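# Ring the bell by pressing its button once

## Task

Push the bell's button fully down briefly and then allow it to spring back up; the press counts only if the bell remains standing upright in its original spot, and the task fails if the bell is tipped over or shifted.

## Robot and tools

Robot: two FANUC CRX-5iA arms, left_arm and right_arm, each ending in a two-finger parallel gripper with a wrist camera (cam_left_wrist, cam_right_wrist, each 896x504). A mounting block on each wrist can stick out up to 12 cm toward the gripper's -y side and turns with it. A camera stand sits behind the arms.

Frames: the scene frame has its origin at table-top height midway between the arms, +z up, +x out over the table, left_arm on the +y side. The left base is at (+0.019, +0.341, 0) m and the right at (+0.025, -0.342, 0) m, both nearly aligned with the scene axes. Reported end_effector_position (m) and end_effector_quat_wxyz are in each arm's own base frame and may be off by a few cm. end_effector_position is the point between the finger pads; fingertips lie 17.5 mm further out along the gripper's +z (the pointing direction). Fingers open and close along the gripper's x axis. All motion offsets are expressed along the current Hand target's own axes, not the scene axes.

execute_actions(actions, cameras): actions is a list of actions; each action is a table of up to 15 rows, one row per 1/30 s step; a short table repeats its last row to step 15. Each row has 18 numbers in [-1, 1]: left dx, dy, dz, rx, ry, rz, left gripper position, force_limit, speed, then the same nine for the right. The six pose numbers are an offset (not a pose) from that arm's Hand target at the start of the action; every row counts from that same start, but each new action starts again from the new Hand target, so repeating an offset moves further. Scale: 1.0 = 0.6 m or 180 degrees; rx, ry, rz form one rotation vector. Six zeros = no new pose for that arm. Gripper position: +1 fully open (50 mm), about -0.65 pads meet, -1 to grip. force_limit: -1 about 20 N, 0 about 102 N, +1 about 185 N. speed: -1 20 mm/s, 0 85, +1 150. These gripper numbers are absolute commands, so always resend the last values to keep a gripper unchanged (0 is not 'no change'). An empty actions list returns state and all camera images; cameras takes names, ["all"] or [].

move(target, speed, blend, stop_force, zero, blocking, cameras): target is one 18-number row or a list of up to 15 rows, same layout and scale; each row is an offset from the Hand target at the start of the move (list entries do not chain). speed: path top speed in m/s, 0.002 to 1, default 0.25 (turns at twice that in rad/s). blend: corner rounding in m, 0 stops at each target. stop_force: 12 to 80 N, one value for both arms; the moving arm stops when it senses that much push against its direction. zero (default true) re-zeroes the force estimate before the move. blocking=false returns after 0.5 s while the move runs (not allowed with stop_force). A move lasts at most 10 s. The result adds a "move:" line: done, off_target, moving, held or fault, plus limits=paced (pose clipped) or limits=held (steps withheld).

wait(seconds 0 to 3600) lets time pass; stop brakes a running move; zoom_image(camera, region [x0, y0, x1, y1], at most 504 by 504 pixels) enlarges part of the newest image; read_manual gives licence text only; finished_scene(scene) ends the scene for good, here scene=1.

Results: Hand target (the last commanded pose the next offsets start from; the gripper often rests a little short), end_effector_position, joint velocities (may read "within noise"), Flange force along gripper axes (noisy, "no reading" near singular poses), Tool commands, object_status (0 moving, 1 blocked opening, 2 blocked closing = gripping, 3 reached position or pads met), position_measured (opening mm is about (250 - position_measured) x 0.202), step-by-step positions for execute_actions, and MOTOR HOT warnings.

Limits and hazards: the controller clips commanded orientation to 32 degrees from the measured one per step. Arms are stiff: a target even slightly beyond a firm surface can trigger a fault. A net outside force of 150 N, or joint contact torque reaching 150 N m (waist, shoulder, elbow) or 37.6 N m (wrist joints), stops that arm for 10 s. Overheating from holding, stretching or pushing can brake an arm for 30 to 60 s. A clearance check holds back commands that bring the arms too close, but contact between arms can still end the scene; never squeeze one gripper on the other's fingers. Do not strike the bell, tip it, slide it, or let anything leave the table.

Suggested order: look with an empty actions call and zoom to find the bell and button; use one arm, fingers closed, to hover above the button; descend slowly (small speed, stop_force near 12 to 20) until contact; push down just enough to bottom the button, then in the same reply command the gripper back up clear so the button returns; check the images that the bell is upright and unmoved; then call finished_scene.

Each tool is called after "Call:" in YAML: its name, and indented under it one key for each argument.

## Session

Call:
execute_actions:
  actions: []

Scene clock: 0.00 s.
left_arm: end_effector_position=(+0.2983, -0.1981, +0.3017) position_measured=3 object_status=3 end_effector_quat_wxyz=(+0.020, +0.600, +0.800, +0.014) | right_arm: end_effector_position=(+0.7136, +0.0576, +0.1715) position_measured=2 object_status=3 end_effector_quat_wxyz=(+0.030, +0.670, -0.142, +0.728)
Joint positions: left_arm=[-0.222 -0.269 -0.184 -0.008 -1.608 0.506] | right_arm=[0.513 0.533 -0.301 -0.876 1.116 -1.195]
Joint velocities: within noise
Flange force (N): no reading
Hand target: left_arm +0.2983, -0.1981, +0.3017; +0.020, +0.600, +0.800, +0.014 | right_arm +0.7136, +0.0576, +0.1715; +0.030, +0.670, -0.142, +0.728
Tool commands: left_gripper/position=+1.0 left_gripper/force_limit=+1.0 left_gripper/speed=+1.0 right_gripper/position=+1.0 right_gripper/force_limit=+1.0 right_gripper/speed=+1.0

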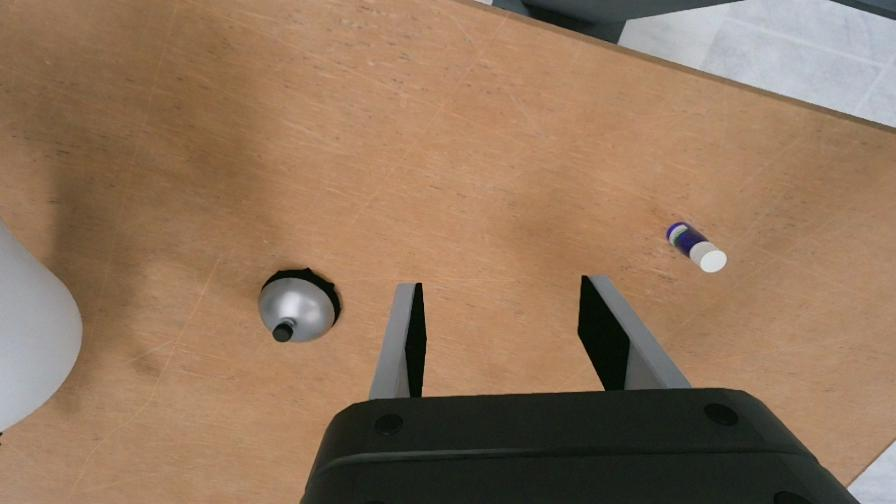

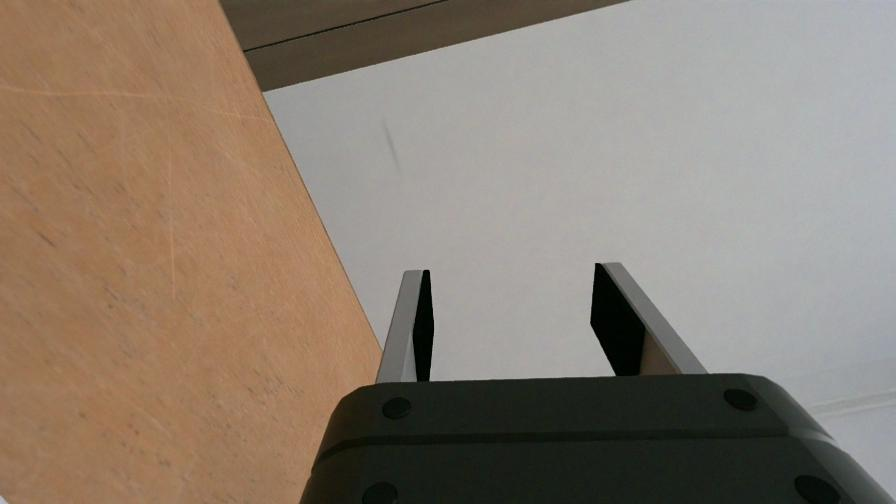

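Call:
zoom_image:
  camera: "cam_left_wrist"
  region: [220, 240, 380, 370]

Scaled by 3.150 from the camera's image (finer frame: 1280x720).

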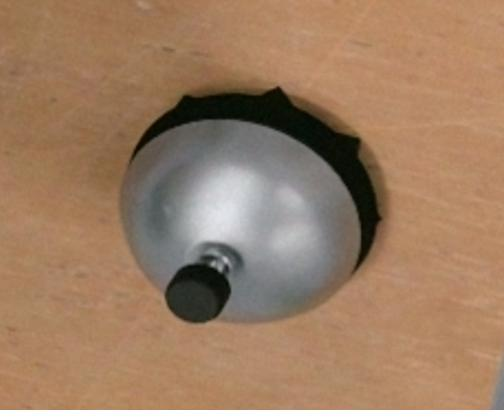

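Call:
move:
  target:
    - [-0.1118, 0.096, 0.0889, 0, 0, 0, -0.62, -1, 0, 0.197, -0.033, 0.012, 0, 0, 0, 1, 1, 1]
    - [-0.3193, 0.2743, 0.254, 0, 0, 0, -0.62, -1, 0, 0.2507, 0.3178, 0.1029, 0, 0, 0, 1, 1, 1]
  blend: [0.05, 0]
  speed: 0.25
  cameras: ["cam_left_wrist"]

Scene clock: 121.53 s.
left_arm: end_effector_position=(+0.5172, -0.3363, +0.1602) position_measured=246 object_status=3 end_effector_quat_wxyz=(+0.020, +0.600, +0.800, +0.014) | right_arm: end_effector_position=(+0.7137, -0.1623, +0.2916) position_measured=2 object_status=3 end_effector_quat_wxyz=(+0.030, +0.670, -0.142, +0.728)
Joint positions: left_arm=[-0.372 0.422 0.228 -0.016 -1.331 0.66] | right_arm=[0.077 0.243 -0.418 -0.472 0.782 -1.37]
Flange force (N): left_arm=[6.5 -5.5 -1.5] | right_arm=[-1.7 0.6 2.9]
Hand target: left_arm +0.5172, -0.3363, +0.1602; +0.020, +0.600, +0.800, +0.014 | right_arm +0.7137, -0.1623, +0.2916; +0.030, +0.670, -0.142, +0.728
Off the commanded pose: left_arm 0.000 m, 0 deg | right_arm 0.000 m, 0 deg.
move: done

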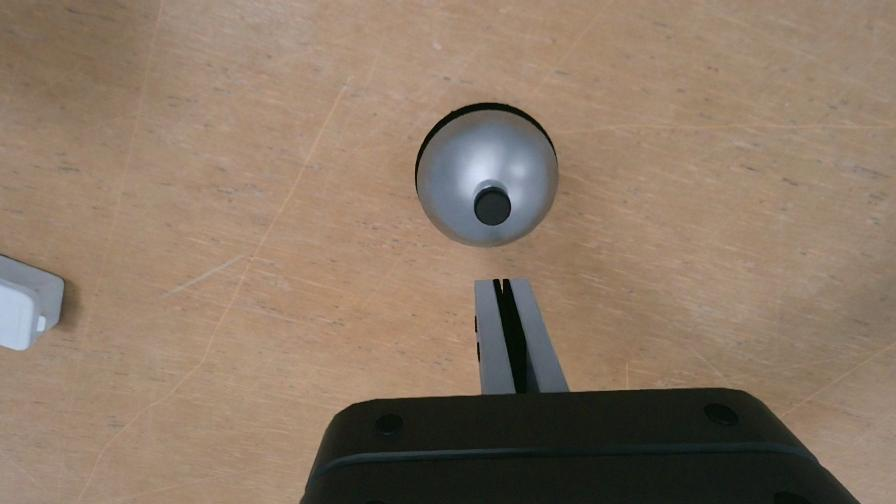

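Call:
move:
  target: [0.0054, -0.0132, 0.1115, 0, 0, 0, -0.62, -1, 0, 0, 0, 0, 0, 0, 0, 1, 1, 1]
  speed: 0.12
  cameras: ["cam_left_wrist"]

Call:
zoom_image:
  camera: "cam_left_wrist"
  region: [420, 180, 580, 340]

Scene clock: 143.63 s.
left_arm: end_effector_position=(+0.5120, -0.3356, +0.0929) position_measured=246 object_status=3 end_effector_quat_wxyz=(+0.020, +0.600, +0.800, +0.014) | right_arm: end_effector_position=(+0.7137, -0.1623, +0.2916) position_measured=2 object_status=3 end_effector_quat_wxyz=(+0.030, +0.670, -0.142, +0.728)
Joint positions: left_arm=[-0.374 0.455 0.113 -0.017 -1.182 0.664] | right_arm=[0.077 0.243 -0.418 -0.472 0.782 -1.37]
Flange force (N): left_arm=[6.9 -5.7 -2.4] | right_arm=[-1.2 0.3 3.2]
Hand target: left_arm +0.5120, -0.3356, +0.0930; +0.020, +0.600, +0.800, +0.014 | right_arm +0.7137, -0.1623, +0.2916; +0.030, +0.670, -0.142, +0.728
Off the commanded pose: left_arm 0.000 m, 0 deg | right_arm 0.000 m, 0 deg.
move: done

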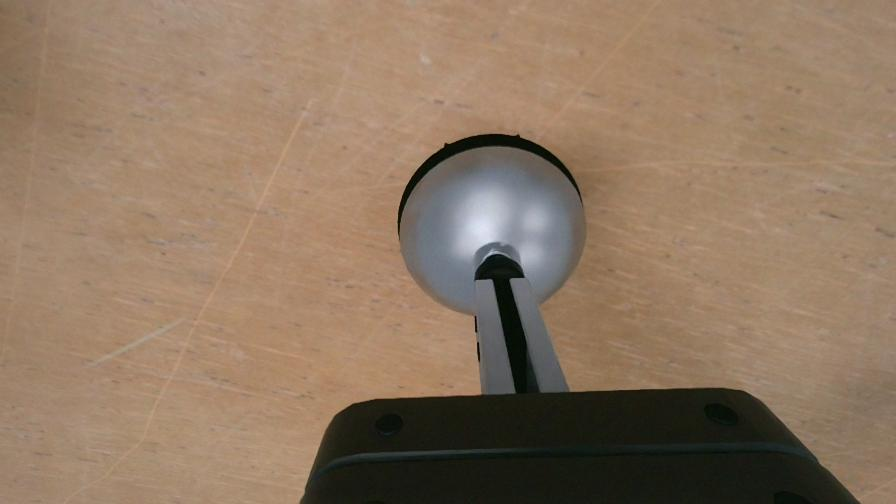

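Scaled by 3.150 from the camera's image (finer frame: 1280x720).

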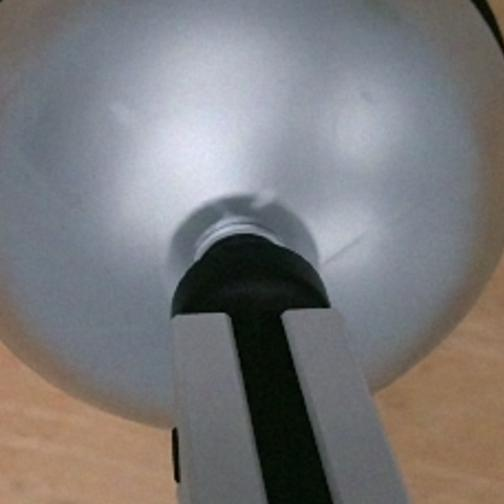

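Call:
move:
  target: [0.0008, -0.0023, 0.0499, 0, 0, 0, -0.62, -1, 0, 0, 0, 0, 0, 0, 0, 1, 1, 1]
  speed: 0.01
  stop_force: 25

Call:
move:
  target: [-0.0015, 0.0046, -0.0999, 0, 0, 0, -0.62, -1, 0, 0, 0, 0, 0, 0, 0, 1, 1, 1]
  speed: 0.1
  cameras: ["cam_left_wrist"]

Scene clock: 162.93 s.
left_arm: end_effector_position=(+0.5120, -0.3356, +0.0810) position_measured=246 object_status=3 end_effector_quat_wxyz=(+0.021, +0.600, +0.800, +0.014) | right_arm: end_effector_position=(+0.7137, -0.1623, +0.2916) position_measured=2 object_status=3 end_effector_quat_wxyz=(+0.030, +0.670, -0.142, +0.728)
Joint positions: left_arm=[-0.374 0.465 0.098 -0.017 -1.157 0.665] | right_arm=[0.077 0.243 -0.418 -0.472 0.782 -1.37]
Flange force (N): left_arm=[12.9 -7.6 -41.7] | right_arm=[-1.2 -0.1 3.0]
Hand target: left_arm +0.5120, -0.3356, +0.0810; +0.021, +0.600, +0.800, +0.014 (not the last commanded pose) | right_arm +0.7137, -0.1623, +0.2916; +0.030, +0.670, -0.142, +0.728
Off the commanded pose: left_arm 0.018 m, 0 deg | right_arm 0.000 m, 0 deg.
move: contact (left_arm)

Scene clock: 163.87 s.
left_arm: end_effector_position=(+0.5120, -0.3355, +0.1411) position_measured=246 object_status=3 end_effector_quat_wxyz=(+0.021, +0.600, +0.800, +0.014) | right_arm: end_effector_position=(+0.7137, -0.1623, +0.2916) position_measured=2 object_status=3 end_effector_quat_wxyz=(+0.030, +0.670, -0.142, +0.728)
Joint positions: left_arm=[-0.374 0.42 0.18 -0.016 -1.284 0.663] | right_arm=[0.077 0.243 -0.418 -0.472 0.782 -1.37]
Flange force (N): left_arm=[6.9 -5.8 -1.5] | right_arm=[-1.2 0.4 2.7]
Hand target: left_arm +0.5120, -0.3355, +0.1410; +0.021, +0.600, +0.800, +0.014 | right_arm +0.7137, -0.1623, +0.2916; +0.030, +0.670, -0.142, +0.728
Off the commanded pose: left_arm 0.000 m, 0 deg | right_arm 0.000 m, 0 deg.
move: done

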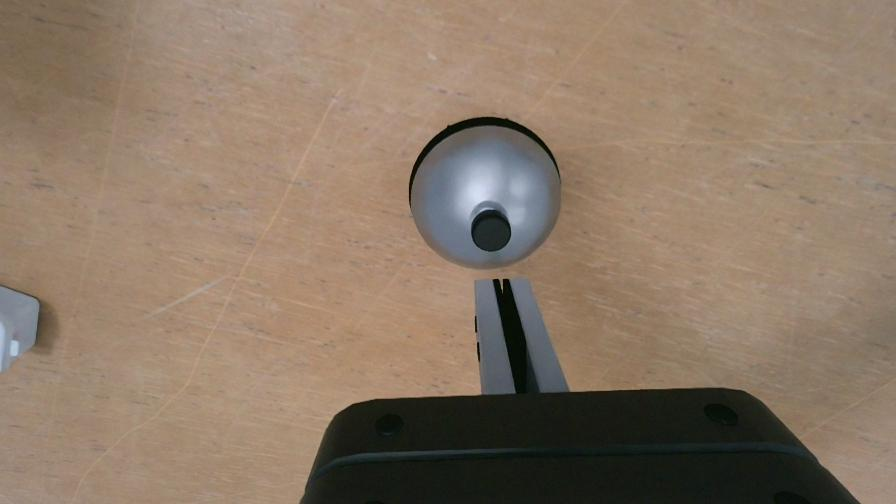

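Call:
move:
  target: [0.0013, -0.0041, 0.0884, 0, 0, 0, -0.62, -1, 0, 0, 0, 0, 0, 0, 0, 1, 1, 1]
  speed: 0.1

Call:
execute_actions:
  actions:
    - [[0.00004, -0.00012, 0.0025, 0, 0, 0, -0.62, -1, 0, 0, 0, 0, 0, 0, 0, 1, 1, 1]]
    - [[0.00004, -0.00012, 0.0025, 0, 0, 0, -0.62, -1, 0, 0, 0, 0, 0, 0, 0, 1, 1, 1]]
    - [[0.00004, -0.00012, 0.0025, 0, 0, 0, -0.62, -1, 0, 0, 0, 0, 0, 0, 0, 1, 1, 1]]
    - [[0.00004, -0.00012, 0.0025, 0, 0, 0, -0.62, -1, 0, 0, 0, 0, 0, 0, 0, 1, 1, 1]]
    - [[0.00002, -0.00006, 0.0015, 0, 0, 0, -0.62, -1, 0, 0, 0, 0, 0, 0, 0, 1, 1, 1]]
  cameras: ["cam_left_wrist"]

Call:
zoom_image:
  camera: "cam_left_wrist"
  region: [420, 180, 580, 340]

Call:
move:
  target: [-0.0013, 0.0039, -0.0833, 0, 0, 0, -0.62, -1, 0, 0, 0, 0, 0, 0, 0, 1, 1, 1]
  speed: 0.1

Scene clock: 199.77 s.
left_arm: end_effector_position=(+0.5120, -0.3356, +0.0879) position_measured=246 object_status=3 end_effector_quat_wxyz=(+0.021, +0.600, +0.800, +0.014) | right_arm: end_effector_position=(+0.7137, -0.1623, +0.2916) position_measured=2 object_status=3 end_effector_quat_wxyz=(+0.030, +0.670, -0.142, +0.728)
Joint positions: left_arm=[-0.374 0.459 0.107 -0.017 -1.171 0.665] | right_arm=[0.077 0.243 -0.418 -0.472 0.782 -1.37]
Flange force (N): left_arm=[7.0 -5.5 -2.6] | right_arm=[-1.0 0.4 3.8]
Hand target: left_arm +0.5120, -0.3356, +0.0879; +0.021, +0.600, +0.800, +0.014 | right_arm +0.7137, -0.1623, +0.2916; +0.030, +0.670, -0.142, +0.728
Off the commanded pose: left_arm 0.000 m, 0 deg | right_arm 0.000 m, 0 deg.
move: done

Scene clock: 202.47 s.
left_arm: end_effector_position=(+0.5120, -0.3356, +0.0810) position_measured=246 object_status=3 end_effector_quat_wxyz=(+0.021, +0.600, +0.800, +0.014) | right_arm: end_effector_position=(+0.7137, -0.1623, +0.2916) position_measured=2 object_status=3 end_effector_quat_wxyz=(+0.030, +0.670, -0.142, +0.728)
Joint positions: left_arm=[-0.374 0.465 0.098 -0.017 -1.157 0.665] | right_arm=[0.077 0.243 -0.418 -0.472 0.782 -1.37]
Flange force (N): left_arm=[9.4 -5.5 -37.7] | right_arm=[-2.4 0.4 3.2]
Flange force at the end of the 1st action (N): left_arm=[6.5 -5.4 -3.0] | right_arm=[-1.3 0.3 3.0]
Flange force at the end of the 2nd action (N): left_arm=[7.3 -6.4 -4.4] | right_arm=[-0.7 0.7 2.6]
Flange force at the end of the 3rd action (N): left_arm=[7.0 -5.8 -5.6] | right_arm=[-1.2 0.5 2.7]
Flange force at the end of the 4th action (N): left_arm=[6.7 -5.9 -6.2] | right_arm=[-1.4 0.0 3.8]
Hand target: left_arm +0.5120, -0.3356, +0.0810; +0.021, +0.600, +0.800, +0.014 | right_arm +0.7137, -0.1623, +0.2916; +0.030, +0.670, -0.142, +0.728
Off the commanded pose: left_arm 0.000 m, 0 deg | right_arm 0.000 m, 0 deg.
Step readings (end_effector_position of left_arm | right_arm; steps 1 to 15: 1st action; 16 to 30: 2nd action; 31 to 45: 3rd action; 46 to 60: 4th action; 61 to 75: 5th action):
0: (+0.5120, -0.3356, +0.0879) | (+0.7137, -0.1623, +0.2916)
1: (+0.5120, -0.3356, +0.0879) | (+0.7137, -0.1623, +0.2916)
2: (+0.5120, -0.3357, +0.0874) | (+0.7137, -0.1623, +0.2916)
4: (+0.5120, -0.3356, +0.0864) | (+0.7137, -0.1623, +0.2916)
8: (+0.5120, -0.3356, +0.0864) | (+0.7137, -0.1623, +0.2916)
15: (+0.5120, -0.3356, +0.0864) | (+0.7137, -0.1623, +0.2916)
16: (+0.5120, -0.3356, +0.0863) | (+0.7137, -0.1623, +0.2916)
17: (+0.5120, -0.3357, +0.0857) | (+0.7137, -0.1623, +0.2916)
19: (+0.5119, -0.3356, +0.0848) | (+0.7137, -0.1623, +0.2916)
23: (+0.5120, -0.3356, +0.0848) | (+0.7137, -0.1623, +0.2916)
30: (+0.5120, -0.3356, +0.0848) | (+0.7137, -0.1623, +0.2916)
31: (+0.5120, -0.3356, +0.0848) | (+0.7137, -0.1623, +0.2916)
32: (+0.5121, -0.3357, +0.0844) | (+0.7137, -0.1623, +0.2916)
34: (+0.5120, -0.3356, +0.0834) | (+0.7137, -0.1623, +0.2916)
38: (+0.5120, -0.3356, +0.0834) | (+0.7137, -0.1623, +0.2916)
45: (+0.5120, -0.3356, +0.0834) | (+0.7137, -0.1623, +0.2916)
46: (+0.5120, -0.3356, +0.0833) | (+0.7137, -0.1623, +0.2916)
47: (+0.5120, -0.3357, +0.0828) | (+0.7137, -0.1623, +0.2916)
49: (+0.5120, -0.3356, +0.0819) | (+0.7137, -0.1623, +0.2916)
53: (+0.5120, -0.3356, +0.0819) | (+0.7137, -0.1623, +0.2916)
60: (+0.5120, -0.3356, +0.0819) | (+0.7137, -0.1623, +0.2916)
61: (+0.5120, -0.3356, +0.0818) | (+0.7137, -0.1623, +0.2916)
62: (+0.5120, -0.3357, +0.0816) | (+0.7137, -0.1623, +0.2916)
64: (+0.5121, -0.3357, +0.0812) | (+0.7137, -0.1623, +0.2916)
68: (+0.5120, -0.3357, +0.0811) | (+0.7137, -0.1623, +0.2916)
75: (+0.5120, -0.3356, +0.0810) | (+0.7137, -0.1623, +0.2916)

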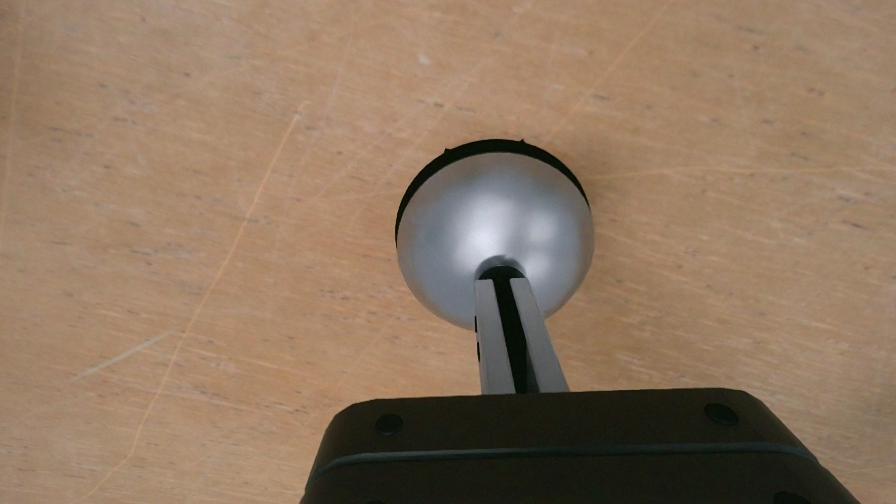

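Scaled by 3.150 from the camera's image (finer frame: 1280x720).

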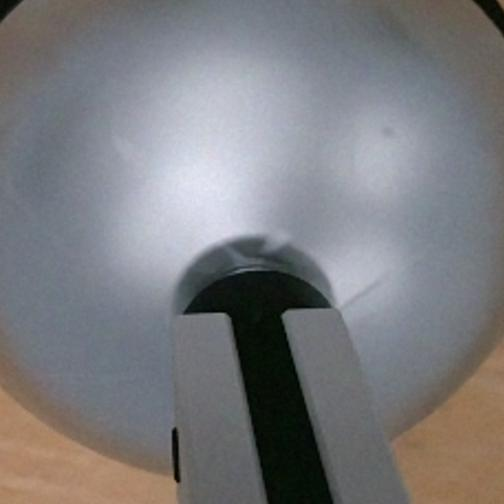

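Scene clock: 203.30 s.
left_arm: end_effector_position=(+0.5120, -0.3356, +0.1311) position_measured=246 object_status=3 end_effector_quat_wxyz=(+0.021, +0.600, +0.800, +0.014) | right_arm: end_effector_position=(+0.7137, -0.1623, +0.2916) position_measured=2 object_status=3 end_effector_quat_wxyz=(+0.030, +0.670, -0.142, +0.728)
Joint positions: left_arm=[-0.374 0.427 0.165 -0.016 -1.263 0.663] | right_arm=[0.077 0.243 -0.418 -0.472 0.782 -1.37]
Flange force (N): left_arm=[6.5 -5.3 -2.1] | right_arm=[-1.3 0.4 2.6]
Hand target: left_arm +0.5120, -0.3356, +0.1310; +0.021, +0.600, +0.800, +0.014 | right_arm +0.7137, -0.1623, +0.2916; +0.030, +0.670, -0.142, +0.728
Off the commanded pose: left_arm 0.000 m, 0 deg | right_arm 0.000 m, 0 deg.
move: done

Call:
finished_scene:
  scene: 1

The scene is finished: the task was done.


## Next scene

The same job, from a new start.

Call:
execute_actions:
  actions: []

Scene clock: 0.00 s.
left_arm: end_effector_position=(+0.4169, -0.6080, +0.3514) position_measured=3 object_status=3 end_effector_quat_wxyz=(-0.075, +0.388, +0.753, -0.527) | right_arm: end_effector_position=(+0.5058, -0.0002, +0.3958) position_measured=2 object_status=3 end_effector_quat_wxyz=(+0.018, +0.011, +0.936, +0.351)
Joint positions: left_arm=[-0.491 0.641 0.318 1.108 -1.54 0.892] | right_arm=[-0.22 0.22 0.533 -0.759 -1.907 1.514]
Joint velocities: within noise
Flange force (N): no reading
Hand target: left_arm +0.4169, -0.6080, +0.3514; -0.075, +0.388, +0.753, -0.527 | right_arm +0.5058, -0.0002, +0.3958; +0.018, +0.011, +0.936, +0.351
Tool commands: left_gripper/position=+1.0 left_gripper/force_limit=+1.0 left_gripper/speed=+1.0 right_gripper/position=+1.0 right_gripper/force_limit=+1.0 right_gripper/speed=+1.0

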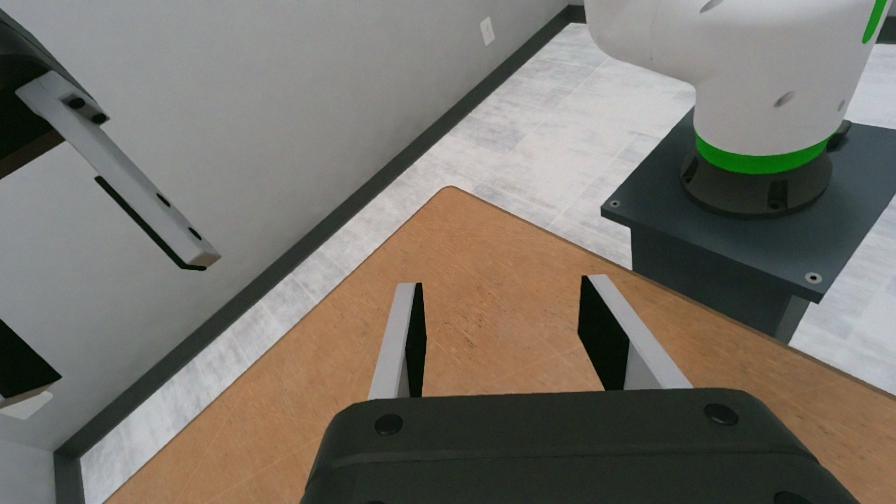

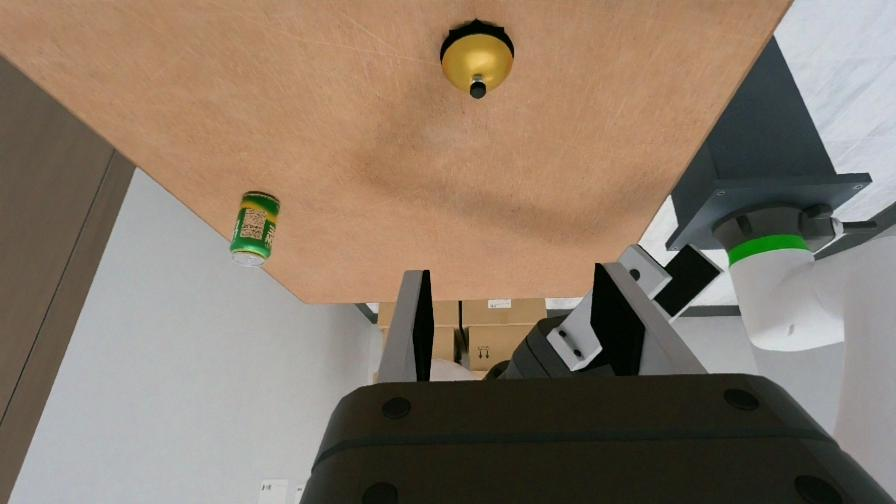

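Call:
move:
  target: [0.1332, 0.3598, -0.0993, -0.3369, 0.1171, 0, -0.62, -1, 0, 0, 0, 0, 0, 0, 0, 1, 1, 1]
  speed: 0.3
  cameras: ["all"]

Scene clock: 78.43 s.
left_arm: end_effector_position=(+0.5019, -0.4802, +0.1698) position_measured=246 object_status=3 end_effector_quat_wxyz=(+0.000, +0.458, +0.889, -0.001) | right_arm: end_effector_position=(+0.5058, -0.0002, +0.3958) position_measured=2 object_status=3 end_effector_quat_wxyz=(+0.018, +0.011, +0.936, +0.351)
Joint positions: left_arm=[-0.574 0.664 0.609 0.002 -1.515 1.194] | right_arm=[-0.22 0.22 0.533 -0.759 -1.907 1.514]
Flange force (N): left_arm=[13.0 -3.2 0.3] | right_arm=[-2.3 -1.5 -3.3]
Hand target: left_arm +0.5018, -0.4802, +0.1697; +0.000, +0.458, +0.889, -0.001 | right_arm +0.5058, -0.0002, +0.3958; +0.018, +0.011, +0.936, +0.351
Off the commanded pose: left_arm 0.000 m, 0 deg | right_arm 0.000 m, 0 deg.
move: done

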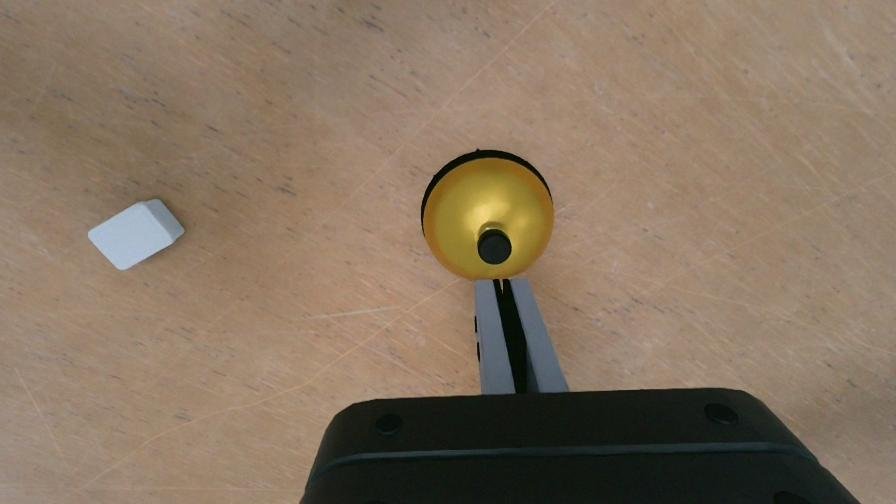

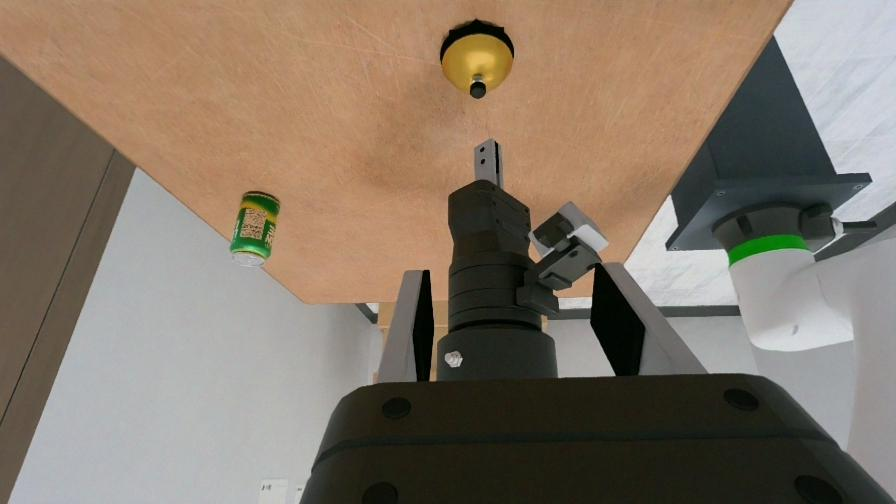

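Call:
move:
  target: [0.0075, 0.0215, 0.1296, 0, 0, 0, -0.62, -1, 0, 0, 0, 0, 0, 0, 0, 1, 1, 1]
  speed: 0.12
  cameras: ["all"]

Call:
zoom_image:
  camera: "cam_left_wrist"
  region: [420, 180, 580, 340]

Call:
zoom_image:
  camera: "cam_right_wrist"
  region: [420, 10, 540, 130]

Scene clock: 116.80 s.
left_arm: end_effector_position=(+0.5096, -0.4692, +0.0919) position_measured=246 object_status=3 end_effector_quat_wxyz=(+0.000, +0.458, +0.889, -0.001) | right_arm: end_effector_position=(+0.5058, -0.0002, +0.3958) position_measured=2 object_status=3 end_effector_quat_wxyz=(+0.018, +0.011, +0.936, +0.351)
Joint positions: left_arm=[-0.554 0.69 0.466 0.002 -1.348 1.174] | right_arm=[-0.22 0.22 0.533 -0.759 -1.907 1.514]
Flange force (N): left_arm=[11.4 -1.9 -1.7] | right_arm=[-2.9 -1.9 -4.5]
Hand target: left_arm +0.5096, -0.4692, +0.0920; +0.000, +0.458, +0.889, -0.001 | right_arm +0.5058, -0.0002, +0.3958; +0.018, +0.011, +0.936, +0.351
Off the commanded pose: left_arm 0.000 m, 0 deg | right_arm 0.000 m, 0 deg.
move: done

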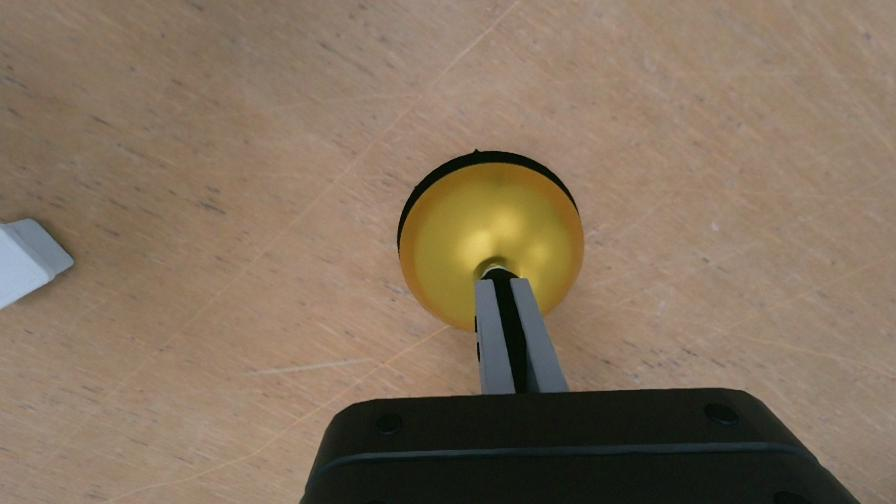

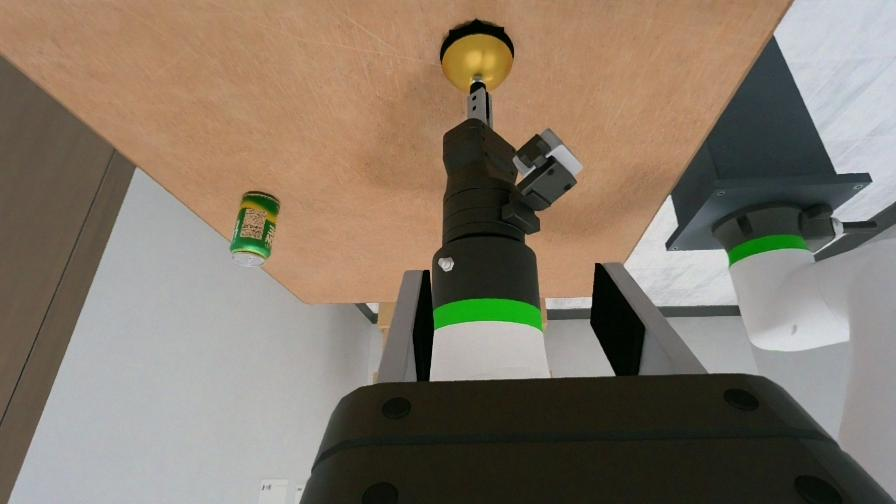

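Scaled by 3.150 from the camera's image (finer frame: 1280x720).

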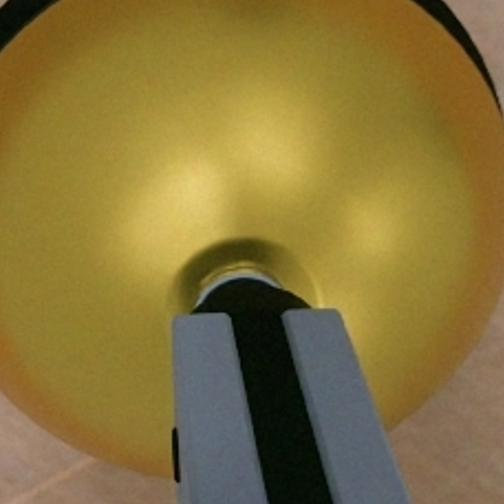

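Scaled by 4.200 from the camera's image (finer frame: 1280x720).

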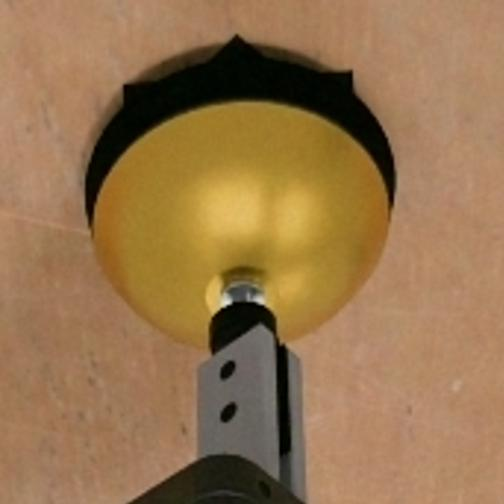

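Call:
move:
  target: [0, 0.0001, 0.0367, 0, 0, 0, -0.62, -1, 0, 0, 0, 0, 0, 0, 0, 1, 1, 1]
  speed: 0.01
  stop_force: 20

Call:
move:
  target: [0, 0, -0.1, 0, 0, 0, -0.62, -1, 0, 0, 0, 0, 0, 0, 0, 1, 1, 1]
  speed: 0.1
  cameras: ["cam_left_wrist"]

Scene clock: 125.67 s.
left_arm: end_effector_position=(+0.5097, -0.4693, +0.0809) position_measured=246 object_status=3 end_effector_quat_wxyz=(+0.000, +0.458, +0.889, -0.001) | right_arm: end_effector_position=(+0.5058, -0.0002, +0.3958) position_measured=2 object_status=3 end_effector_quat_wxyz=(+0.018, +0.011, +0.936, +0.351)
Joint positions: left_arm=[-0.554 0.696 0.451 0.003 -1.325 1.174] | right_arm=[-0.22 0.22 0.533 -0.759 -1.907 1.514]
Flange force (N): left_arm=[18.3 -1.5 -31.3] | right_arm=[-3.3 -1.7 -3.7]
Hand target: left_arm +0.5097, -0.4693, +0.0809; +0.000, +0.458, +0.889, -0.001 (not the last commanded pose) | right_arm +0.5058, -0.0002, +0.3958; +0.018, +0.011, +0.936, +0.351
Off the commanded pose: left_arm 0.011 m, 0 deg | right_arm 0.000 m, 0 deg.
move: contact (left_arm)

Scene clock: 126.60 s.
left_arm: end_effector_position=(+0.5097, -0.4691, +0.1411) position_measured=246 object_status=3 end_effector_quat_wxyz=(+0.000, +0.458, +0.889, -0.001) | right_arm: end_effector_position=(+0.5058, -0.0002, +0.3958) position_measured=2 object_status=3 end_effector_quat_wxyz=(+0.018, +0.011, +0.936, +0.351)
Joint positions: left_arm=[-0.554 0.666 0.544 0.003 -1.449 1.174] | right_arm=[-0.22 0.22 0.533 -0.759 -1.907 1.514]
Flange force (N): left_arm=[12.9 -2.6 -0.1] | right_arm=[-3.8 -2.1 -3.9]
Hand target: left_arm +0.5097, -0.4691, +0.1409; +0.000, +0.458, +0.889, -0.001 | right_arm +0.5058, -0.0002, +0.3958; +0.018, +0.011, +0.936, +0.351
Off the commanded pose: left_arm 0.000 m, 0 deg | right_arm 0.000 m, 0 deg.
move: done

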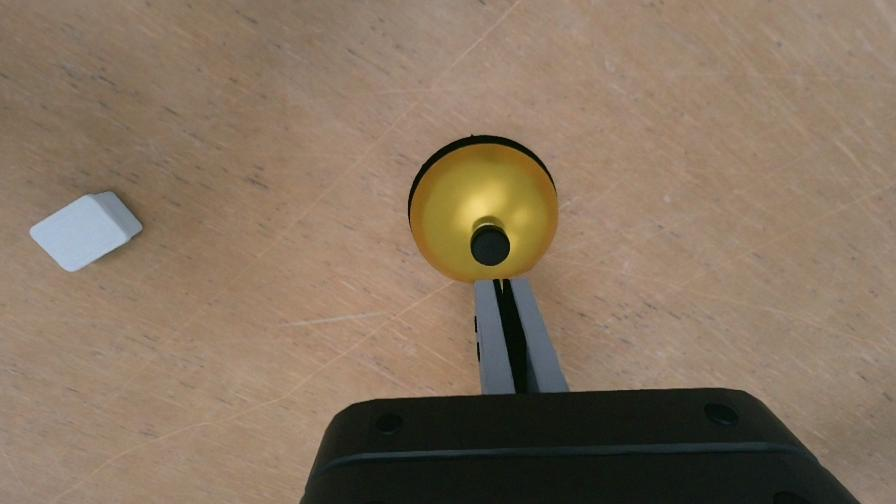

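Call:
finished_scene:
  scene: 2

The scene is finished: the task was done.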